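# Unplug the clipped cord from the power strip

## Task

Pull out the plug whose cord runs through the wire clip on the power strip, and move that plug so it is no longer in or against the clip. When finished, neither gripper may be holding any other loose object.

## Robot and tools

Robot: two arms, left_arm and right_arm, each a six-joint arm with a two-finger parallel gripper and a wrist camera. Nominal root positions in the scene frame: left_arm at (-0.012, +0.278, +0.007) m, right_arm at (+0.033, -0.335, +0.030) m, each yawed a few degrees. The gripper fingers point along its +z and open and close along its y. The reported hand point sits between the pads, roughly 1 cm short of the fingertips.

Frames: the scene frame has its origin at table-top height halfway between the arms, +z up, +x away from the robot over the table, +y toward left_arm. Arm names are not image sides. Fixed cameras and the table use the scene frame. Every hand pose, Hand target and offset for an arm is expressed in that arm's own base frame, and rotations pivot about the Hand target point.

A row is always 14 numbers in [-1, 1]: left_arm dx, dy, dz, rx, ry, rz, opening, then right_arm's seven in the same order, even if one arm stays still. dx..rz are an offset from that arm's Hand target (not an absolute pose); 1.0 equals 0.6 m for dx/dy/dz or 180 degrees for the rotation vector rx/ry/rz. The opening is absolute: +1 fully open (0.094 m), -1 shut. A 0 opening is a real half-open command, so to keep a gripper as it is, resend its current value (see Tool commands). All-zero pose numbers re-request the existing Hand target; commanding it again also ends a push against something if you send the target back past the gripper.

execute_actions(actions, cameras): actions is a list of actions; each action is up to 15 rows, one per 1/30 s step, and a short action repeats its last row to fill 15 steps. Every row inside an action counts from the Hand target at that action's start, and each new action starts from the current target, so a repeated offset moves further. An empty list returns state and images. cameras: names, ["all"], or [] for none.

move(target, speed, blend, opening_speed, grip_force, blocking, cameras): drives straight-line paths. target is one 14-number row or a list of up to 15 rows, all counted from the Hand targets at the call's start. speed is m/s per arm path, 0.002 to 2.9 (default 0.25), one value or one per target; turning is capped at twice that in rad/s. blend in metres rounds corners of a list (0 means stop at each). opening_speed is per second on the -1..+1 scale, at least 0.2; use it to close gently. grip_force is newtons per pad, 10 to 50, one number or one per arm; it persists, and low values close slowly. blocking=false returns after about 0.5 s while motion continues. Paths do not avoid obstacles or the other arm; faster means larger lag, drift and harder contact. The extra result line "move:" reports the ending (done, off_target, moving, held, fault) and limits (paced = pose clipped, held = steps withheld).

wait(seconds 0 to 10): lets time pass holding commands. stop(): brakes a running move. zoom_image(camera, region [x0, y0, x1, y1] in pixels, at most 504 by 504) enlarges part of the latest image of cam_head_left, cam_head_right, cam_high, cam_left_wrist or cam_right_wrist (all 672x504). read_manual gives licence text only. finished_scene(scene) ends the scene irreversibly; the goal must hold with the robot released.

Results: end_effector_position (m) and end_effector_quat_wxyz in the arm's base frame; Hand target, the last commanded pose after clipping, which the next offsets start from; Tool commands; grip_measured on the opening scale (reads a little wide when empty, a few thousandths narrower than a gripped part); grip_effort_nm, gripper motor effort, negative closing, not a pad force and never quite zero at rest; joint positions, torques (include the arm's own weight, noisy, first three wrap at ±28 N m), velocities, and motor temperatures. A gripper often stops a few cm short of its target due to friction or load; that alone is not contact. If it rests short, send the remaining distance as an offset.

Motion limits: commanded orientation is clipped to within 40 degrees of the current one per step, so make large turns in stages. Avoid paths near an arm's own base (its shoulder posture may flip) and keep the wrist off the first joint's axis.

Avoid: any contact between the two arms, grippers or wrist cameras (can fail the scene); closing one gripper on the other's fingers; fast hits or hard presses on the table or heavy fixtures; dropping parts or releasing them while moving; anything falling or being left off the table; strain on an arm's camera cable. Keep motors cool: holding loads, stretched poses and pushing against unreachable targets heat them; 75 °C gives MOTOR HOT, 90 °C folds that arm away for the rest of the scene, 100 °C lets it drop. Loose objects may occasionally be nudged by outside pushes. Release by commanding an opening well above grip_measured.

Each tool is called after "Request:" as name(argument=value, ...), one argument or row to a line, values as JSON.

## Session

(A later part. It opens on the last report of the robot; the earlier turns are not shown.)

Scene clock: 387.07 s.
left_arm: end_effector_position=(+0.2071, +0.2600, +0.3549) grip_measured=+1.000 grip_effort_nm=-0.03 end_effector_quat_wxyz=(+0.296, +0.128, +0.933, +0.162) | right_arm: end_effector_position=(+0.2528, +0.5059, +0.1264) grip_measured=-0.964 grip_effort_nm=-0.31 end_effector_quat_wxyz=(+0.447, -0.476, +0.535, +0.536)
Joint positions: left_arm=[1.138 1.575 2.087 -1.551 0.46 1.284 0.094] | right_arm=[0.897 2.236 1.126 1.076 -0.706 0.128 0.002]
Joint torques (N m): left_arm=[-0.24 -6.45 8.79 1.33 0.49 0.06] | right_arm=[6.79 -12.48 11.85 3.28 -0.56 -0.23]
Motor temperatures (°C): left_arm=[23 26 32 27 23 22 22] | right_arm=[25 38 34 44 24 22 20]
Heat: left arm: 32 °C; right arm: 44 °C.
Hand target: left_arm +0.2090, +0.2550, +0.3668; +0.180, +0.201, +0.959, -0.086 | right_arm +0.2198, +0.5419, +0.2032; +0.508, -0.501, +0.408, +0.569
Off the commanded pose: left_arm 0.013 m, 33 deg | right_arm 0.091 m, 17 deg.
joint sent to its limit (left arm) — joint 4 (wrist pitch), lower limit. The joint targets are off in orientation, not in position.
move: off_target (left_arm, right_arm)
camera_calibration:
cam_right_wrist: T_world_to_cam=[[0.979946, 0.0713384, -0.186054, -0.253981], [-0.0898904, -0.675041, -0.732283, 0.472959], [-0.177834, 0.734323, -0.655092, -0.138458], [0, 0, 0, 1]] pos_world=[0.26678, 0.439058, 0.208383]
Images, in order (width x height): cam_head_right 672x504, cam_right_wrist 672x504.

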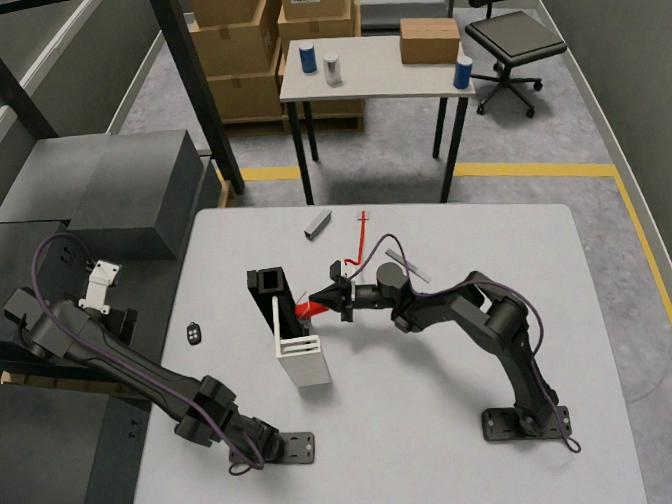

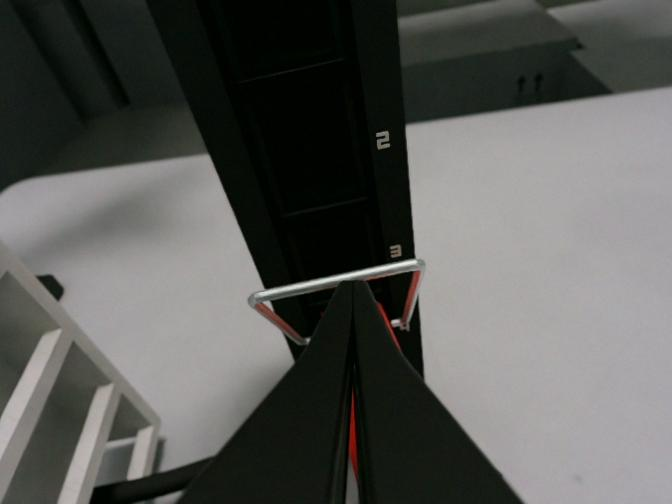

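Request:
move(
  target=[
    [0,0,0,0,0,0,1,0.05,-0.06,-0.12,0,0,0,-0.97],
    [0,0,0,0,0,0,1,0.034,-0.187,-0.12,-0.05,0,0,-0.97],
  ],
  cameras=["cam_right_wrist","cam_head_right","cam_high"],
  speed=0.08,
)

Request:
zoom_image(
  camera="cam_head_right",
  region=[270, 240, 430, 360],
)

Request:
zoom_image(
  camera="cam_right_wrist",
  region=[250, 100, 450, 400],
)

Scene clock: 399.03 s.
left_arm: end_effector_position=(+0.2071, +0.2600, +0.3549) grip_measured=+1.000 grip_effort_nm=-0.03 end_effector_quat_wxyz=(+0.296, +0.128, +0.933, +0.162) | right_arm: end_effector_position=(+0.2425, +0.4320, +0.1178) grip_measured=-0.964 grip_effort_nm=-0.29 end_effector_quat_wxyz=(-0.459, +0.534, -0.465, -0.537)
Joint positions: left_arm=[1.138 1.575 2.087 -1.551 0.46 1.284 0.094] | right_arm=[0.753 2.179 0.903 1.272 -0.966 0.007 0.002]
Joint torques (N m): left_arm=[-0.27 -6.42 8.79 1.34 0.48 0.05] | right_arm=[-0.21 -12.23 3.44 1.62 -0.12 -0.14]
Heat: left arm: 32 °C; right arm: 46 °C.
Hand target: left_arm +0.2090, +0.2550, +0.3668; +0.180, +0.201, +0.959, -0.086 | right_arm +0.2402, +0.4297, +0.1312; -0.467, +0.540, -0.452, -0.536
Off the commanded pose: left_arm 0.013 m, 33 deg | right_arm 0.014 m, 2 deg.
joint sent to its limit (left arm) — joint 4 (wrist pitch), lower limit. The joint targets are off in orientation, not in position.
move: off_target (left_arm, right_arm)
camera_calibration:
cam_right_wrist: T_world_to_cam=[[0.980496, 0.191036, -0.0461889, -0.308535], [0.0905804, -0.647791, -0.756414, 0.363139], [-0.174423, 0.737477, -0.652461, -0.0942118], [0, 0, 0, 1]] pos_world=[0.253191, 0.363659, 0.198963]
Images, in order (width x height): cam_head_right 672x504, cam_high 672x504, cam_right_wrist 672x504.

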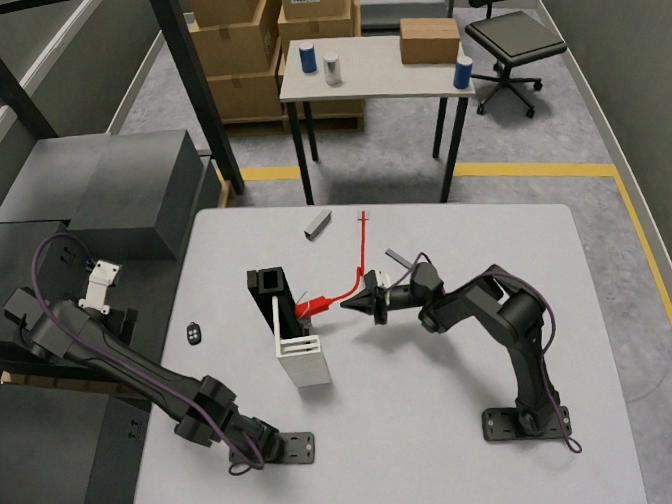

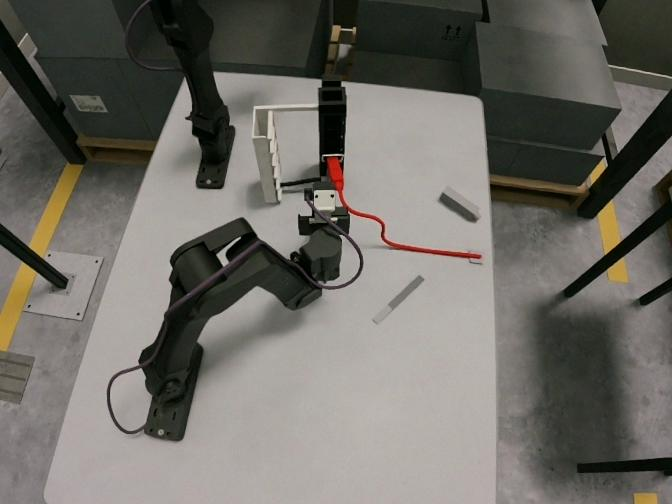

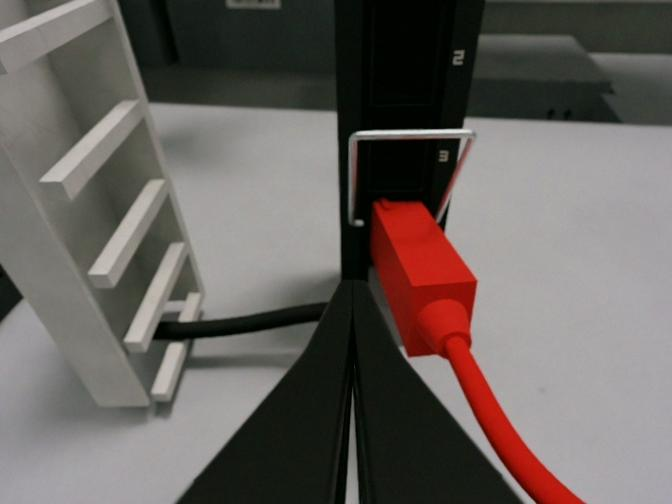

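Scaled by 3.150 from the camera's 672x504 image, which has a finer 960x720 frame.

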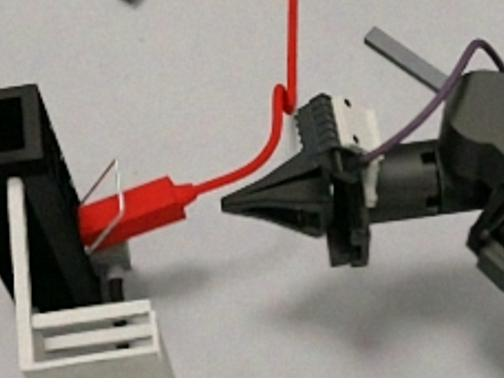

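Scaled by 1.680 from the camera's 672x504 image, which has a finer 960x720 frame.

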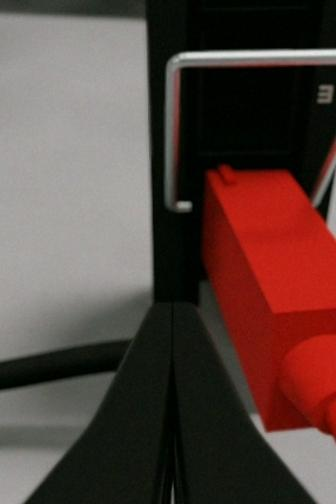

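Request:
move(
  target=[0,0,0,0,0,0,1,0.067,-0.012,-0.04,-0.165,-0.0245,0.022,0.3],
  cameras=["cam_right_wrist","cam_head_right","cam_high"],
  speed=0.12,
)

Request:
zoom_image(
  camera="cam_head_right",
  region=[270, 240, 430, 360],
)

Scene clock: 444.07 s.
left_arm: end_effector_position=(+0.2071, +0.2600, +0.3549) grip_measured=+1.000 grip_effort_nm=-0.03 end_effector_quat_wxyz=(+0.296, +0.128, +0.933, +0.162) | right_arm: end_effector_position=(+0.2751, +0.4207, +0.1008) grip_measured=+0.299 grip_effort_nm=0.09 end_effector_quat_wxyz=(-0.304, +0.674, -0.543, -0.398)
Joint positions: left_arm=[1.138 1.575 2.087 -1.551 0.46 1.284 0.094] | right_arm=[0.708 2.045 1.365 -0.226 -0.884 -0.754 0.061]
Joint torques (N m): left_arm=[-0.27 -6.45 8.8 1.34 0.48 0.06] | right_arm=[-0.51 -9.69 7.77 1.3 -0.41 -0.11]
Motor temperatures (°C): left_arm=[23 26 32 27 23 22 22] | right_arm=[25 44 33 36 24 22 20]
Heat: left arm: 32 °C; right arm: 44 °C.
Hand target: left_arm +0.2090, +0.2550, +0.3668; +0.180, +0.201, +0.959, -0.086 | right_arm +0.2804, +0.4225, +0.1071; -0.311, +0.676, -0.537, -0.397
Off the commanded pose: left_arm 0.013 m, 33 deg | right_arm 0.008 m, 1 deg.
joint sent to its limit (left arm) — joint 4 (wrist pitch), lower limit. The joint targets are off in orientation, not in position.
move: off_target (left_arm)
camera_calibration:
cam_right_wrist: T_world_to_cam=[[0.966615, 0.244937, -0.0752396, -0.355003], [0.207512, -0.920568, -0.330898, 0.37978], [-0.150312, 0.304238, -0.940662, 0.113463], [0, 0, 0, 1]] pos_world=[0.281398, 0.402047, 0.205689]
Images, in order (width x height): cam_head_right 672x504, cam_high 672x504, cam_right_wrist 672x504.

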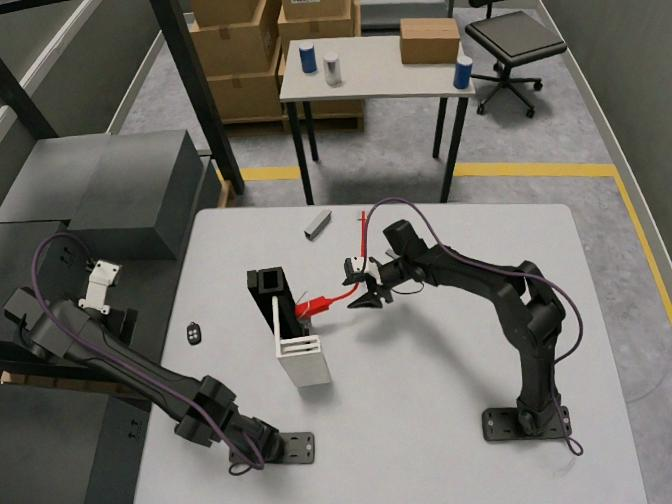

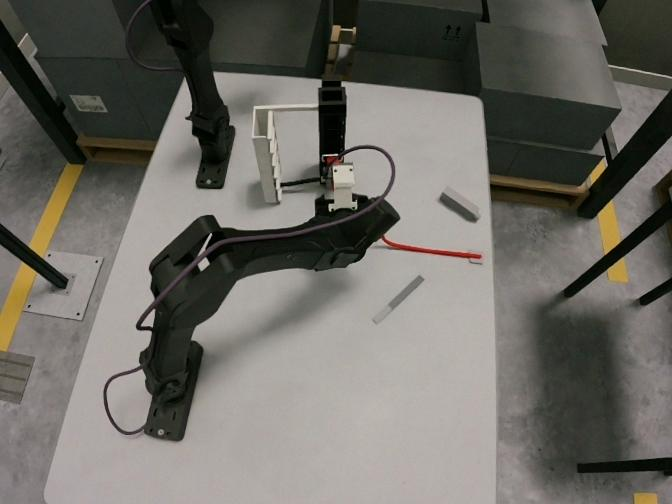

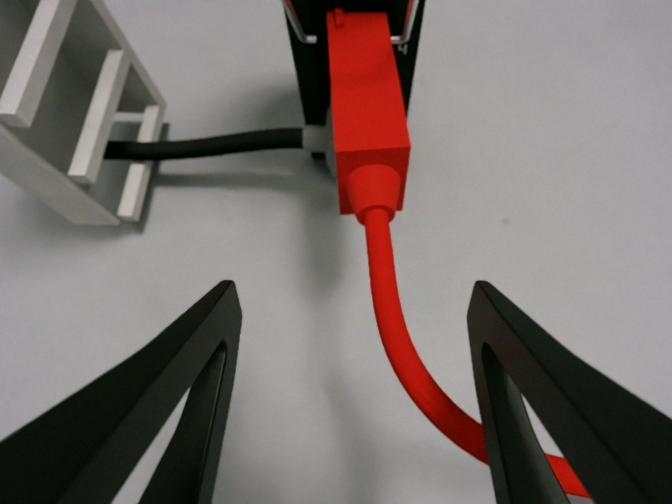

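Scaled by 3.150 from the camera's 672x504 image, which has a finer 960x720 frame.

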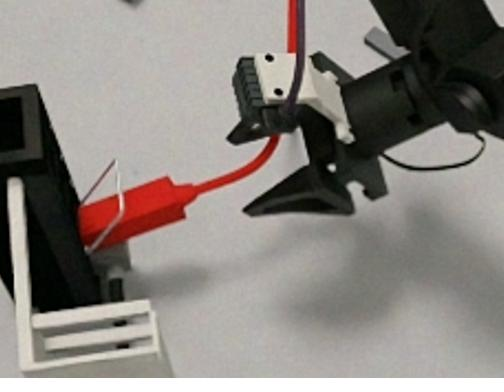

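Request:
move(
  target=[0,0,0,0,0,0,1,-0.0143,0.115,-0.07,0,0,0,0.3],
  cameras=["cam_right_wrist","cam_head_right","cam_high"],
  speed=0.06,
)

Request:
zoom_image(
  camera="cam_head_right",
  region=[270, 240, 430, 360],
)

Scene clock: 457.27 s.
left_arm: end_effector_position=(+0.2071, +0.2600, +0.3549) grip_measured=+1.000 grip_effort_nm=-0.03 end_effector_quat_wxyz=(+0.296, +0.128, +0.933, +0.162) | right_arm: end_effector_position=(+0.2696, +0.4866, +0.0725) grip_measured=+0.299 grip_effort_nm=0.09 end_effector_quat_wxyz=(-0.314, +0.677, -0.535, -0.396)
Joint positions: left_arm=[1.138 1.575 2.087 -1.551 0.46 1.284 0.094] | right_arm=[0.827 2.221 1.494 -0.059 -0.806 -0.628 0.061]
Joint torques (N m): left_arm=[-0.25 -6.46 8.79 1.34 0.49 0.06] | right_arm=[0.28 -9.13 7.54 1.58 -0.34 0.08]
Heat: left arm: 32 °C; right arm: 40 °C.
Hand target: left_arm +0.2090, +0.2550, +0.3668; +0.180, +0.201, +0.959, -0.086 | right_arm +0.2717, +0.4915, +0.0651; -0.311, +0.676, -0.537, -0.397
Off the commanded pose: left_arm 0.013 m, 33 deg | right_arm 0.009 m, 0 deg.
joint sent to its limit (left arm) — joint 4 (wrist pitch), lower limit. The joint targets are off in orientation, not in position.
move: off_target (left_arm)
camera_calibration:
cam_right_wrist: T_world_to_cam=[[0.966874, 0.250017, -0.0514395, -0.37236], [0.218279, -0.914321, -0.341132, 0.426954], [-0.132321, 0.318604, -0.938607, 0.0540943], [0, 0, 0, 1]] pos_world=[0.273988, 0.466235, 0.177267]
Images, in order (width x height): cam_head_right 672x504, cam_high 672x504, cam_right_wrist 672x504.

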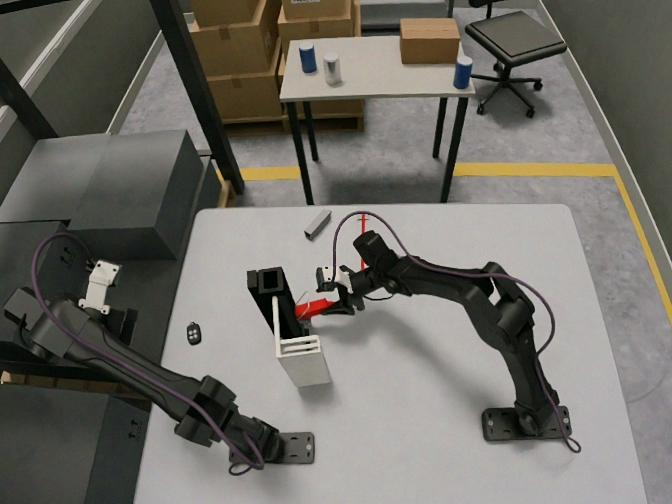

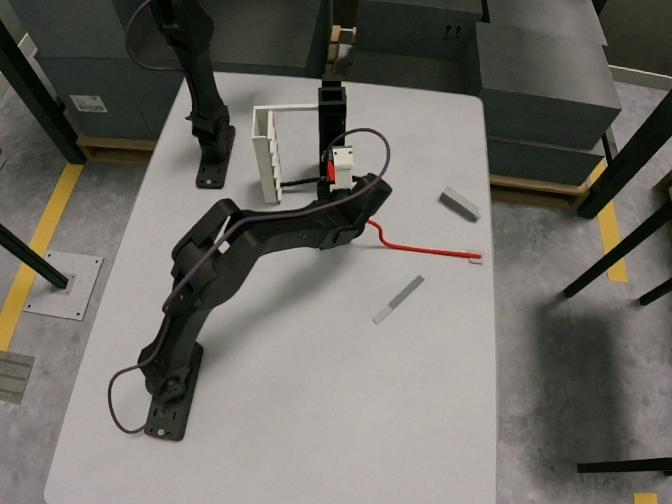

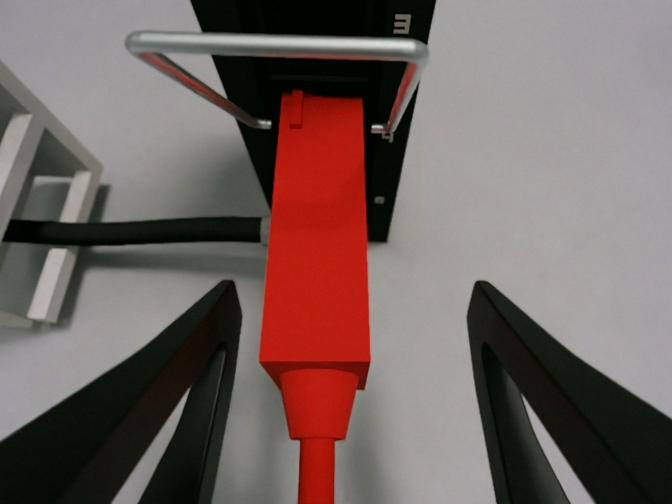

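Scaled by 3.150 from the camera's 672x504 image, which has a finer 960x720 frame.

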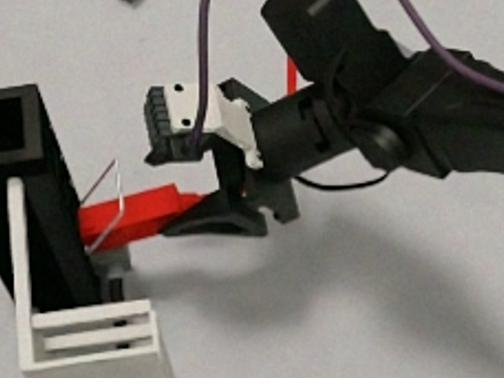

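Request:
move(
  target=[0,0,0,0,0,0,1,-0.0175,0.0,-0.03,0,0,0,0.3],
  cameras=["cam_right_wrist","cam_head_right"],
  speed=0.06,
)

Request:
zoom_image(
  camera="cam_head_right",
  region=[270, 240, 430, 360],
)

Scene clock: 464.67 s.
left_arm: end_effector_position=(+0.2071, +0.2600, +0.3549) grip_measured=+1.000 grip_effort_nm=-0.02 end_effector_quat_wxyz=(+0.296, +0.128, +0.933, +0.162) | right_arm: end_effector_position=(+0.2655, +0.4916, +0.0640) grip_measured=+0.299 grip_effort_nm=0.09 end_effector_quat_wxyz=(-0.325, +0.677, -0.530, -0.394)
Joint positions: left_arm=[1.138 1.575 2.087 -1.551 0.46 1.284 0.094] | right_arm=[0.842 2.233 1.458 0.025 -0.792 -0.612 0.061]
Joint torques (N m): left_arm=[-0.27 -6.43 8.79 1.34 0.49 0.06] | right_arm=[0.53 -9.25 5.14 1.68 -0.3 0.15]
Motor temperatures (°C): left_arm=[23 26 33 27 23 22 22] | right_arm=[25 39 34 35 24 22 20]
Heat: left arm: 33 °C; right arm: 39 °C.
Hand target: left_arm +0.2090, +0.2550, +0.3668; +0.180, +0.201, +0.959, -0.086 | right_arm +0.2611, +0.4916, +0.0472; -0.311, +0.676, -0.537, -0.397
Off the commanded pose: left_arm 0.013 m, 33 deg | right_arm 0.017 m, 2 deg.
joint sent to its limit (left arm) — joint 4 (wrist pitch), lower limit. The joint targets are off in orientation, not in position.
move: off_target (left_arm, right_arm)
camera_calibration:
cam_right_wrist: T_world_to_cam=[[0.968325, 0.247922, -0.0296839, -0.370679], [0.221939, -0.909061, -0.352634, 0.426673], [-0.11441, 0.334876, -0.93529, 0.0308887], [0, 0, 0, 1]] pos_world=[0.267776, 0.469427, 0.168346]
Images, in order (width x height): cam_head_right 672x504, cam_right_wrist 672x504.

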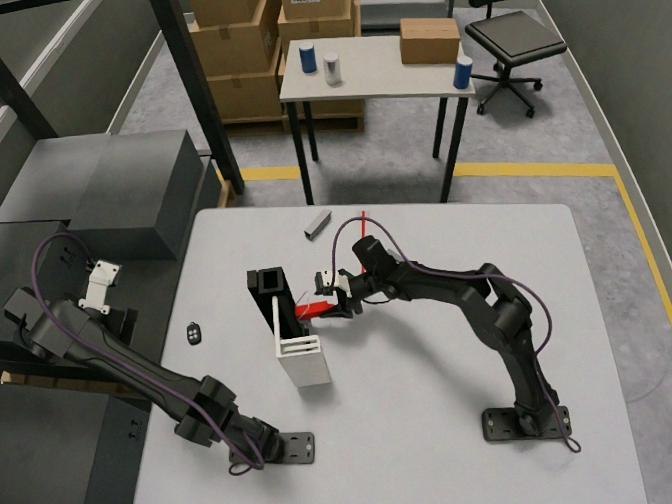

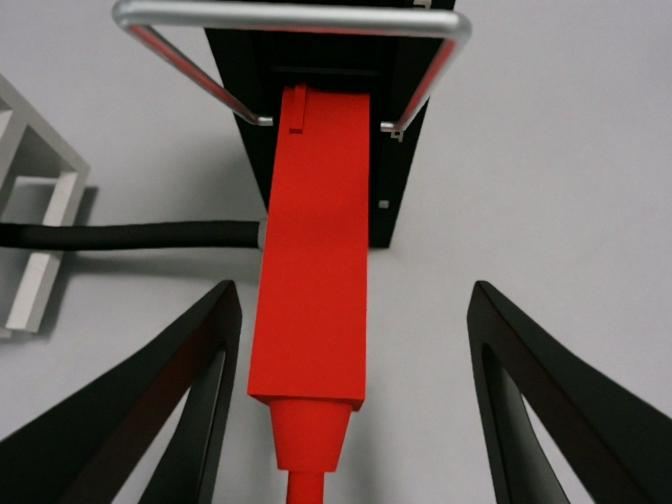

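Scaled by 3.150 from the camera's 672x504 image, which has a finer 960x720 frame.

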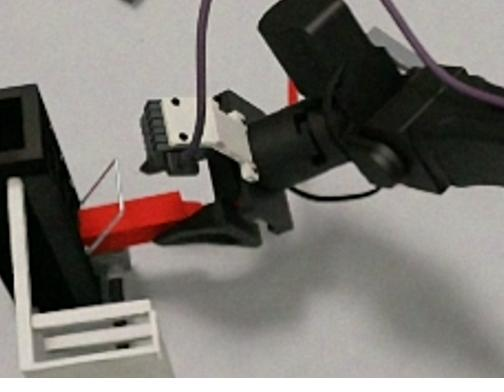

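Request:
move(
  target=[0,0,0,0,0,0,1,-0.025,-0.003,-0.012,0,0,0,0.3],
  cameras=["cam_right_wrist","cam_head_right"],
  speed=0.06,
)

Request:
zoom_image(
  camera="cam_head_right",
  region=[270, 240, 430, 360],
)

Scene clock: 469.60 s.
left_arm: end_effector_position=(+0.2071, +0.2600, +0.3549) grip_measured=+1.000 grip_effort_nm=-0.03 end_effector_quat_wxyz=(+0.296, +0.128, +0.933, +0.162) | right_arm: end_effector_position=(+0.2546, +0.4903, +0.0503) grip_measured=+0.299 grip_effort_nm=0.08 end_effector_quat_wxyz=(-0.325, +0.676, -0.532, -0.393)
Joint positions: left_arm=[1.138 1.575 2.087 -1.551 0.46 1.284 0.094] | right_arm=[0.859 2.233 1.391 0.105 -0.777 -0.59 0.061]
Joint torques (N m): left_arm=[-0.25 -6.45 8.8 1.34 0.48 0.05] | right_arm=[1.02 -10.43 4.44 1.55 -0.27 0.07]
Heat: left arm: 33 °C; right arm: 39 °C.
Hand target: left_arm +0.2090, +0.2550, +0.3668; +0.180, +0.201, +0.959, -0.086 | right_arm +0.2463, +0.4898, +0.0401; -0.311, +0.676, -0.537, -0.397
Off the commanded pose: left_arm 0.013 m, 33 deg | right_arm 0.013 m, 2 deg.
joint sent to its limit (left arm) — joint 4 (wrist pitch), lower limit. The joint targets are off in orientation, not in position.
move: off_target (left_arm, right_arm)
camera_calibration:
cam_right_wrist: T_world_to_cam=[[0.969391, 0.243351, -0.0325819, -0.358231], [0.21673, -0.910495, -0.352174, 0.425174], [-0.115368, 0.334332, -0.935367, 0.017838], [0, 0, 0, 1]] pos_world=[0.257176, 0.468331, 0.154748]
Images, in order (width x height): cam_head_right 672x504, cam_right_wrist 672x504.

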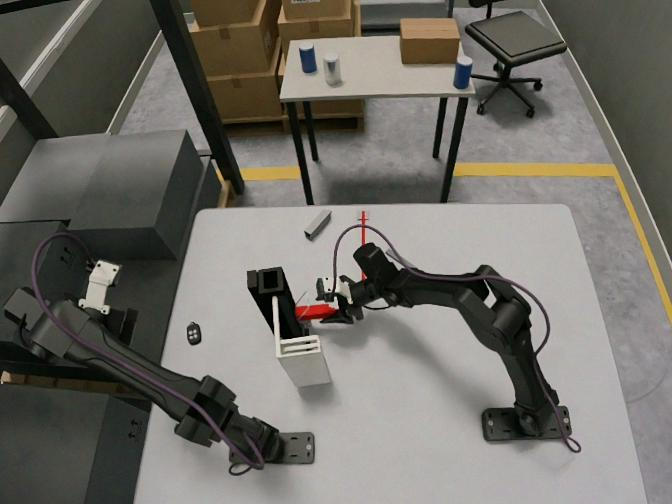

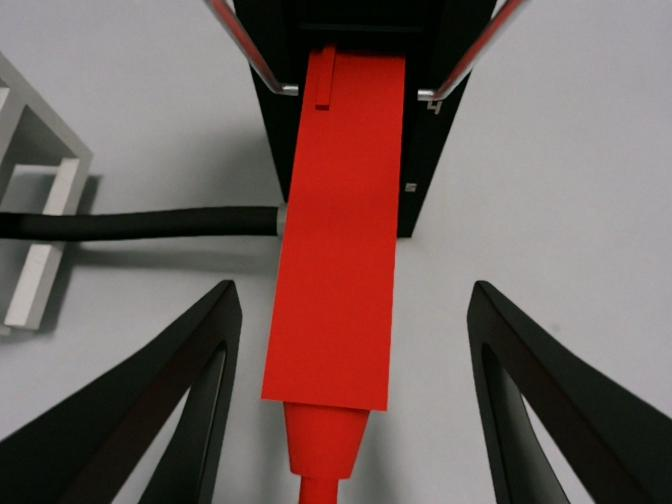

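Scaled by 3.150 from the camera's 672x504 image, which has a finer 960x720 frame.

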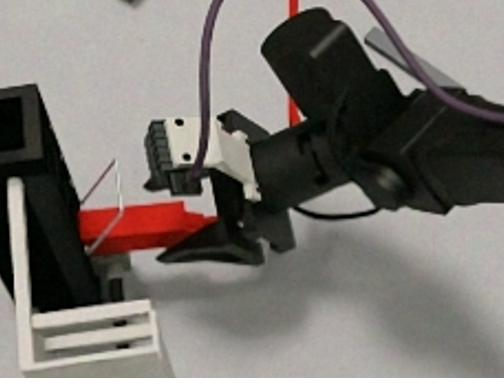

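Request:
move(
  target=[0,0,0,0,0,0,1,-0.004,0,-0.005,0,0,0,-0.7],
  cameras=["cam_right_wrist","cam_head_right"],
  opening_speed=0.5,
)

Request:
zoom_image(
  camera="cam_head_right",
  region=[270, 240, 430, 360],
)

Scene clock: 477.93 s.
left_arm: end_effector_position=(+0.2071, +0.2600, +0.3549) grip_measured=+1.000 grip_effort_nm=-0.03 end_effector_quat_wxyz=(+0.296, +0.128, +0.933, +0.162) | right_arm: end_effector_position=(+0.2506, +0.4926, +0.0493) grip_measured=-0.471 grip_effort_nm=-1.02 end_effector_quat_wxyz=(-0.326, +0.672, -0.534, -0.397)
Joint positions: left_arm=[1.138 1.575 2.087 -1.551 0.46 1.284 0.094] | right_arm=[0.869 2.233 1.377 0.135 -0.772 -0.566 0.025]
Joint torques (N m): left_arm=[-0.24 -6.43 8.8 1.33 0.49 0.06] | right_arm=[0.65 -10.26 4.66 1.5 -0.28 -0.12]
Heat: left arm: 33 °C; right arm: 40 °C.
Hand target: left_arm +0.2090, +0.2550, +0.3668; +0.180, +0.201, +0.959, -0.086 | right_arm +0.2438, +0.4897, +0.0370; -0.311, +0.676, -0.537, -0.397
Off the commanded pose: left_arm 0.013 m, 33 deg | right_arm 0.014 m, 2 deg.
joint sent to its limit (left arm) — joint 4 (wrist pitch), lower limit. The joint targets are off in orientation, not in position.
move: off_target (left_arm, right_arm)
camera_calibration:
cam_right_wrist: T_world_to_cam=[[0.970302, 0.238637, -0.0395824, -0.352427], [0.209093, -0.909689, -0.358813, 0.429595], [-0.121634, 0.339881, -0.93257, 0.0143234], [0, 0, 0, 1]] pos_world=[0.253878, 0.470032, 0.153552]
Images, in order (width x height): cam_head_right 672x504, cam_right_wrist 672x504.

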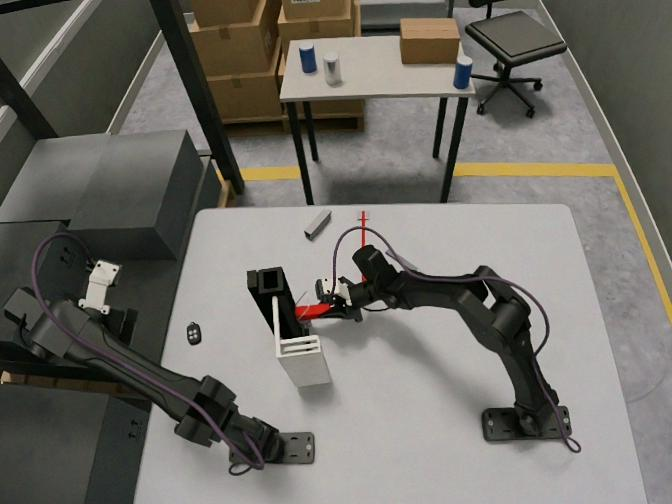

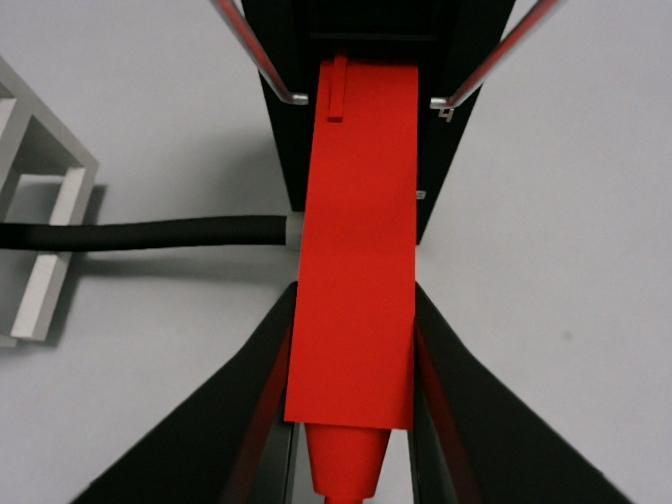

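Scaled by 3.150 from the camera's 672x504 image, which has a finer 960x720 frame.

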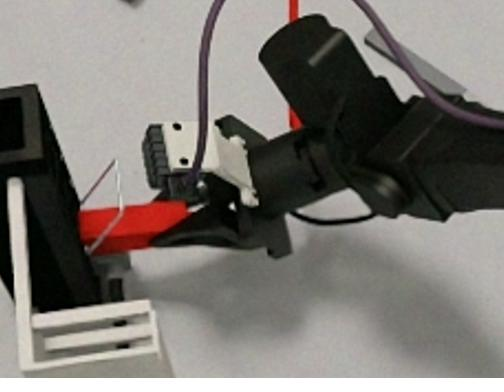

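Request:
move(
  target=[0,0,0,0,0,0,1,0.02,-0.075,0.015,0,0,0,-0.7],
  cameras=["cam_right_wrist","cam_head_right"],
  speed=0.05,
)

Request:
zoom_image(
  camera="cam_head_right",
  region=[270, 240, 430, 360],
)

Scene clock: 484.17 s.
left_arm: end_effector_position=(+0.2071, +0.2600, +0.3549) grip_measured=+1.000 grip_effort_nm=-0.03 end_effector_quat_wxyz=(+0.296, +0.128, +0.933, +0.162) | right_arm: end_effector_position=(+0.2602, +0.4501, +0.0397) grip_measured=-0.474 grip_effort_nm=-1.02 end_effector_quat_wxyz=(-0.319, +0.673, -0.537, -0.395)
Joint positions: left_arm=[1.138 1.575 2.087 -1.551 0.46 1.284 0.094] | right_arm=[0.786 2.182 1.268 0.114 -0.829 -0.655 0.025]
Joint torques (N m): left_arm=[-0.25 -6.46 8.79 1.34 0.49 0.06] | right_arm=[-0.34 -12.78 4.67 1.1 -0.42 -0.15]
Heat: left arm: 33 °C; right arm: 40 °C.
Hand target: left_arm +0.2090, +0.2550, +0.3668; +0.180, +0.201, +0.959, -0.086 | right_arm +0.2558, +0.4448, +0.0460; -0.311, +0.676, -0.537, -0.397
Off the commanded pose: left_arm 0.013 m, 33 deg | right_arm 0.009 m, 1 deg.
joint sent to its limit (left arm) — joint 4 (wrist pitch), lower limit. The joint targets are off in orientation, not in position.
move: off_target (left_arm)
camera_calibration:
cam_right_wrist: T_world_to_cam=[[0.969778, 0.239144, -0.048386, -0.351722], [0.208243, -0.914597, -0.346622, 0.38741], [-0.127146, 0.32607, -0.936756, 0.0288193], [0, 0, 0, 1]] pos_world=[0.264082, 0.429039, 0.144263]
Images, in order (width x height): cam_head_right 672x504, cam_right_wrist 672x504.

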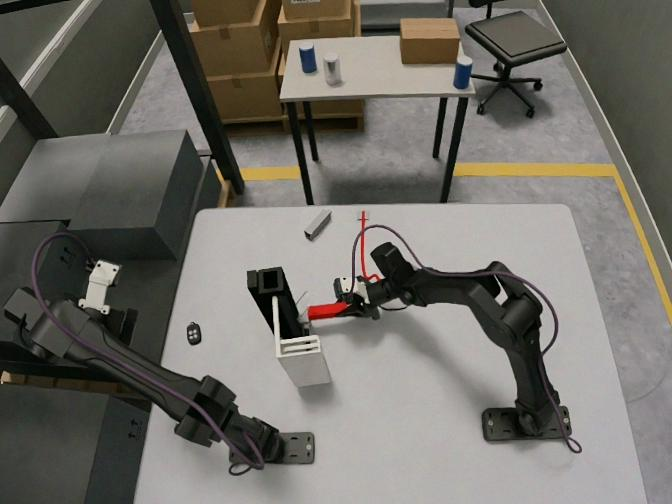

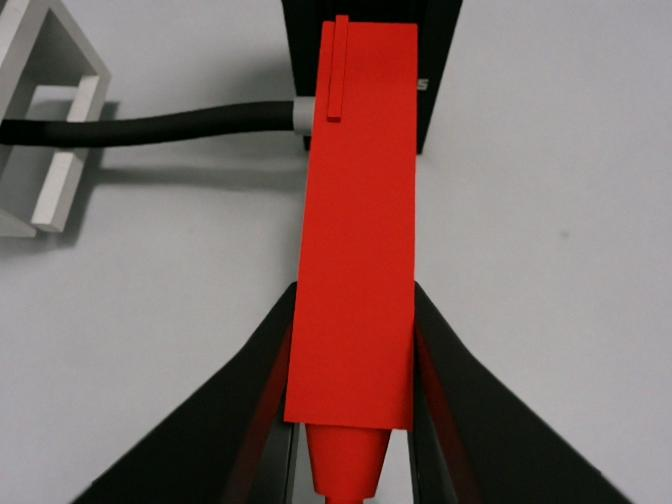

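Scaled by 3.150 from the camera's 672x504 image, which has a finer 960x720 frame.

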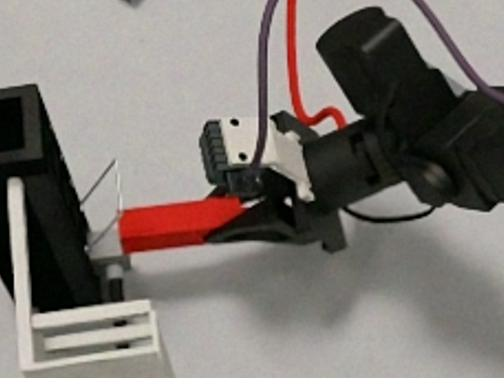

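Request:
move(
  target=[
    [0,0,0,0,0,0,1,0.03,-0.15,0.0,0,0,0,-0.7],
    [0,0,0,0,0,0,1,0.03,-0.15,-0.06,0,0,0,-0.7],
  ],
  cameras=["cam_right_wrist","cam_head_right","cam_high"],
  speed=0.1,
)

Request:
zoom_image(
  camera="cam_head_right",
  region=[290, 240, 450, 360],
)

Scene clock: 493.60 s.
left_arm: end_effector_position=(+0.2071, +0.2600, +0.3549) grip_measured=+1.000 grip_effort_nm=-0.03 end_effector_quat_wxyz=(+0.296, +0.128, +0.933, +0.162) | right_arm: end_effector_position=(+0.2759, +0.3547, +0.0135) grip_measured=-0.475 grip_effort_nm=-1.02 end_effector_quat_wxyz=(-0.310, +0.679, -0.543, -0.384)
Joint positions: left_arm=[1.138 1.575 2.087 -1.551 0.46 1.284 0.094] | right_arm=[0.579 2.113 1.086 -0.008 -0.933 -0.939 0.025]
Joint torques (N m): left_arm=[-0.25 -6.45 8.8 1.34 0.48 0.06] | right_arm=[-0.43 -7.95 4.41 1.39 -0.77 -0.02]
Heat: left arm: 33 °C; right arm: 40 °C.
Hand target: left_arm +0.2090, +0.2550, +0.3668; +0.180, +0.201, +0.959, -0.086 | right_arm +0.2738, +0.3547, +0.0100; -0.311, +0.676, -0.537, -0.397
Off the commanded pose: left_arm 0.013 m, 33 deg | right_arm 0.004 m, 2 deg.
joint sent to its limit (left arm) — joint 4 (wrist pitch), lower limit. The joint targets are off in orientation, not in position.
move: off_target (left_arm)
camera_calibration:
cam_right_wrist: T_world_to_cam=[[0.970419, 0.236194, -0.0499967, -0.344476], [0.208892, -0.925269, -0.316609, 0.291053], [-0.121041, 0.2968, -0.947238, 0.0461821], [0, 0, 0, 1]] pos_world=[0.279077, 0.336958, 0.118673]
Images, in order (width x height): cam_head_right 672x504, cam_high 672x504, cam_right_wrist 672x504.

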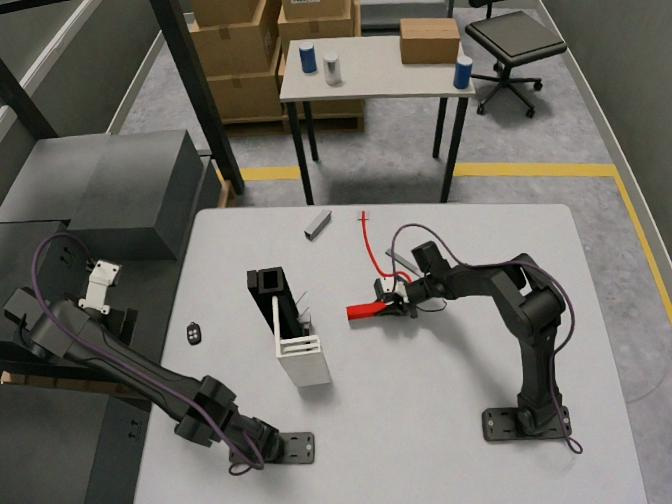

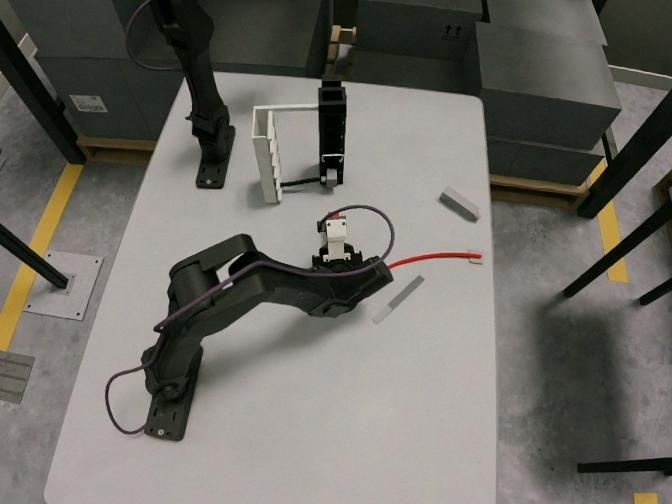

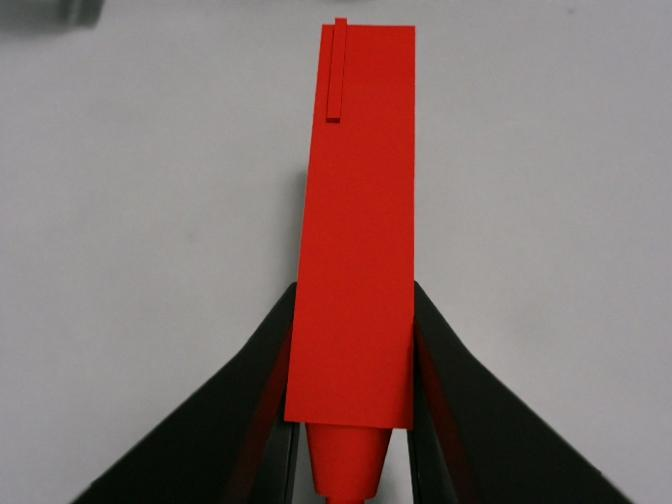

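Scaled by 3.150 from the camera's 672x504 image, which has a finer 960x720 frame.

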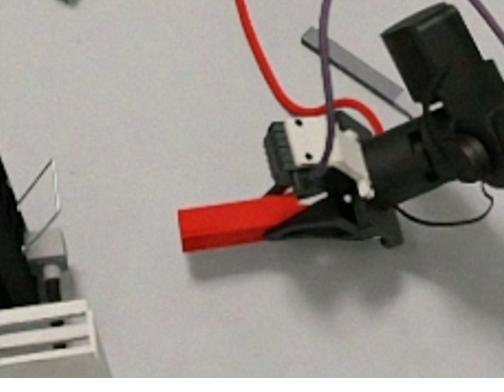

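Request:
move(
  target=[0,0,0,0,0,0,1,0,0,-0.03,0,0,0,-0.7],
  cameras=["cam_head_right"],
  speed=0.05,
)

Request:
zoom_image(
  camera="cam_head_right",
  region=[290, 240, 450, 360],
)

Scene clock: 500.67 s.
left_arm: end_effector_position=(+0.2071, +0.2600, +0.3549) grip_measured=+1.000 grip_effort_nm=-0.03 end_effector_quat_wxyz=(+0.296, +0.128, +0.933, +0.162) | right_arm: end_effector_position=(+0.2758, +0.3547, -0.0040) grip_measured=-0.475 grip_effort_nm=-1.02 end_effector_quat_wxyz=(-0.310, +0.679, -0.543, -0.385)
Joint positions: left_arm=[1.138 1.575 2.087 -1.551 0.46 1.284 0.094] | right_arm=[0.579 2.163 1.077 0.049 -0.933 -0.939 0.025]
Joint torques (N m): left_arm=[-0.24 -6.45 8.79 1.34 0.48 0.06] | right_arm=[-0.47 -7.86 4.18 1.41 -0.74 -0.03]
Heat: left arm: 33 °C; right arm: 38 °C.
Hand target: left_arm +0.2090, +0.2550, +0.3668; +0.180, +0.201, +0.959, -0.086 | right_arm +0.2738, +0.3547, -0.0080; -0.311, +0.676, -0.537, -0.397
Off the commanded pose: left_arm 0.013 m, 33 deg | right_arm 0.004 m, 2 deg.
joint sent to its limit (left arm) — joint 4 (wrist pitch), lower limit. The joint targets are off in orientation, not in position.
move: off_target (left_arm)
Images, in order (width x height): cam_head_right 672x504.

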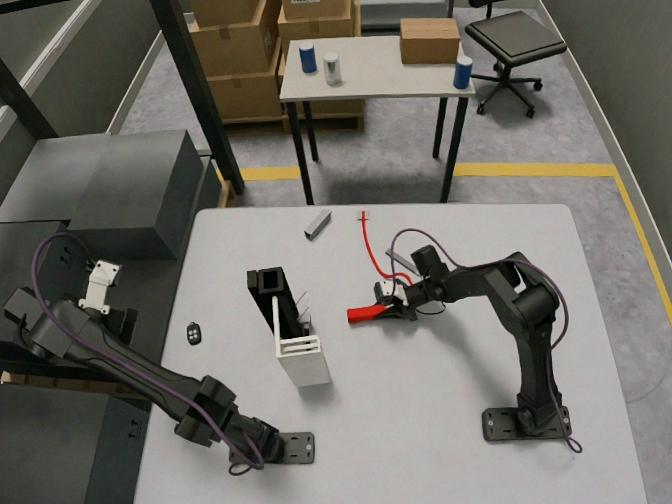

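Scaled by 3.150 from the camera's 672x504 image, which has a finer 960x720 frame.

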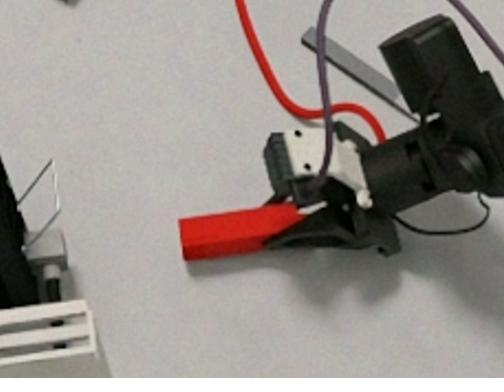

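Request:
move(
  target=[0,0,0,0,0,0,1,0,0,-0.016,0,0,0,-0.7],
  cameras=["cam_head_right"],
  speed=0.04,
)

Request:
zoom_image(
  camera="cam_head_right",
  region=[290, 240, 450, 360],
)

Scene clock: 505.20 s.
left_arm: end_effector_position=(+0.2071, +0.2600, +0.3549) grip_measured=+1.000 grip_effort_nm=-0.03 end_effector_quat_wxyz=(+0.296, +0.128, +0.933, +0.162) | right_arm: end_effector_position=(+0.2766, +0.3553, -0.0124) grip_measured=-0.475 grip_effort_nm=-1.02 end_effector_quat_wxyz=(-0.310, +0.679, -0.543, -0.385)
Joint positions: left_arm=[1.138 1.575 2.087 -1.551 0.46 1.284 0.094] | right_arm=[0.579 2.19 1.077 0.079 -0.934 -0.939 0.025]
Joint torques (N m): left_arm=[-0.27 -6.42 8.79 1.34 0.49 0.06] | right_arm=[-0.44 -7.86 3.86 1.47 -0.76 -0.06]
Heat: left arm: 33 °C; right arm: 38 °C.
Hand target: left_arm +0.2090, +0.2550, +0.3668; +0.180, +0.201, +0.959, -0.086 | right_arm +0.2738, +0.3547, -0.0177; -0.311, +0.676, -0.537, -0.397
Off the commanded pose: left_arm 0.013 m, 33 deg | right_arm 0.006 m, 2 deg.
joint sent to its limit (left arm) — joint 4 (wrist pitch), lower limit. The joint targets are off in orientation, not in position.
move: off_target (left_arm)
Images, in order (width x height): cam_head_right 672x504.

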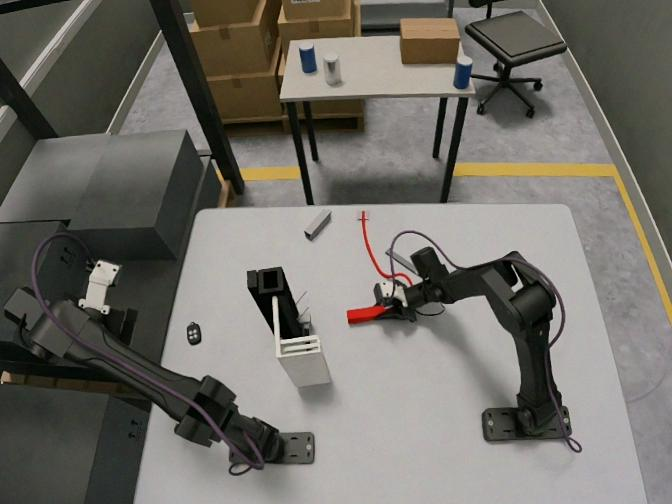

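Scaled by 3.150 from the camera's 672x504 image, which has a finer 960x720 frame.

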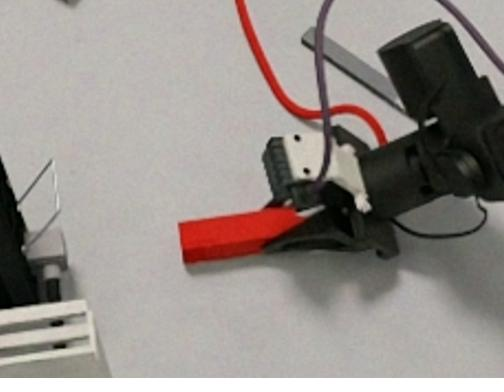

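Request:
move(
  target=[0,0,0,0,0,0,1,0,0,-0.012,0,0,0,-0.7],
  cameras=["cam_head_right","cam_right_wrist"],
  speed=0.04,
)

Request:
zoom_image(
  camera="cam_head_right",
  region=[290, 240, 450, 360],
)

Scene clock: 509.50 s.
left_arm: end_effector_position=(+0.2071, +0.2600, +0.3549) grip_measured=+1.000 grip_effort_nm=-0.03 end_effector_quat_wxyz=(+0.296, +0.128, +0.933, +0.162) | right_arm: end_effector_position=(+0.2770, +0.3558, -0.0184) grip_measured=-0.475 grip_effort_nm=-1.02 end_effector_quat_wxyz=(-0.311, +0.679, -0.542, -0.385)
Joint positions: left_arm=[1.138 1.575 2.087 -1.551 0.46 1.284 0.094] | right_arm=[0.579 2.211 1.077 0.101 -0.935 -0.939 0.025]
Joint torques (N m): left_arm=[-0.27 -6.45 8.79 1.34 0.48 0.06] | right_arm=[-0.49 -7.88 3.75 1.5 -0.74 -0.03]
Heat: left arm: 33 °C; right arm: 38 °C.
Hand target: left_arm +0.2090, +0.2550, +0.3668; +0.180, +0.201, +0.959, -0.086 | right_arm +0.2738, +0.3547, -0.0249; -0.311, +0.676, -0.537, -0.397
Off the commanded pose: left_arm 0.013 m, 33 deg | right_arm 0.007 m, 1 deg.
joint sent to its limit (left arm) — joint 4 (wrist pitch), lower limit. The joint targets are off in orientation, not in position.
move: off_target (left_arm)
camera_calibration:
cam_right_wrist: T_world_to_cam=[[0.970125, 0.237692, -0.0485877, -0.347854], [0.210381, -0.923955, -0.319449, 0.280721], [-0.120823, 0.299683, -0.946357, 0.0146838], [0, 0, 0, 1]] pos_world=[0.280178, 0.337655, 0.0866707]
Images, in order (width x height): cam_head_right 672x504, cam_right_wrist 672x504.

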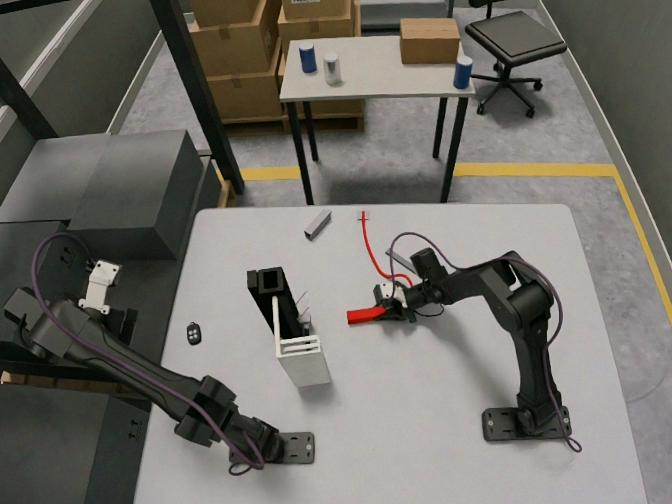

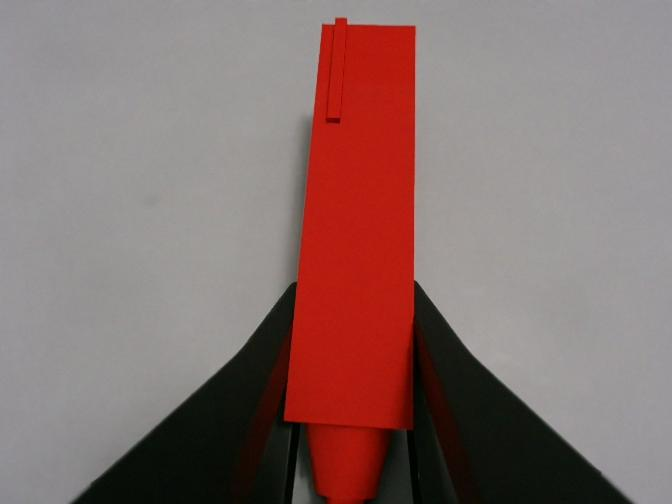

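Scaled by 3.150 from the camera's 672x504 image, which has a finer 960x720 frame.

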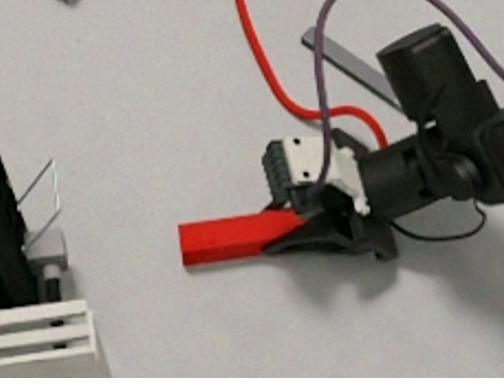

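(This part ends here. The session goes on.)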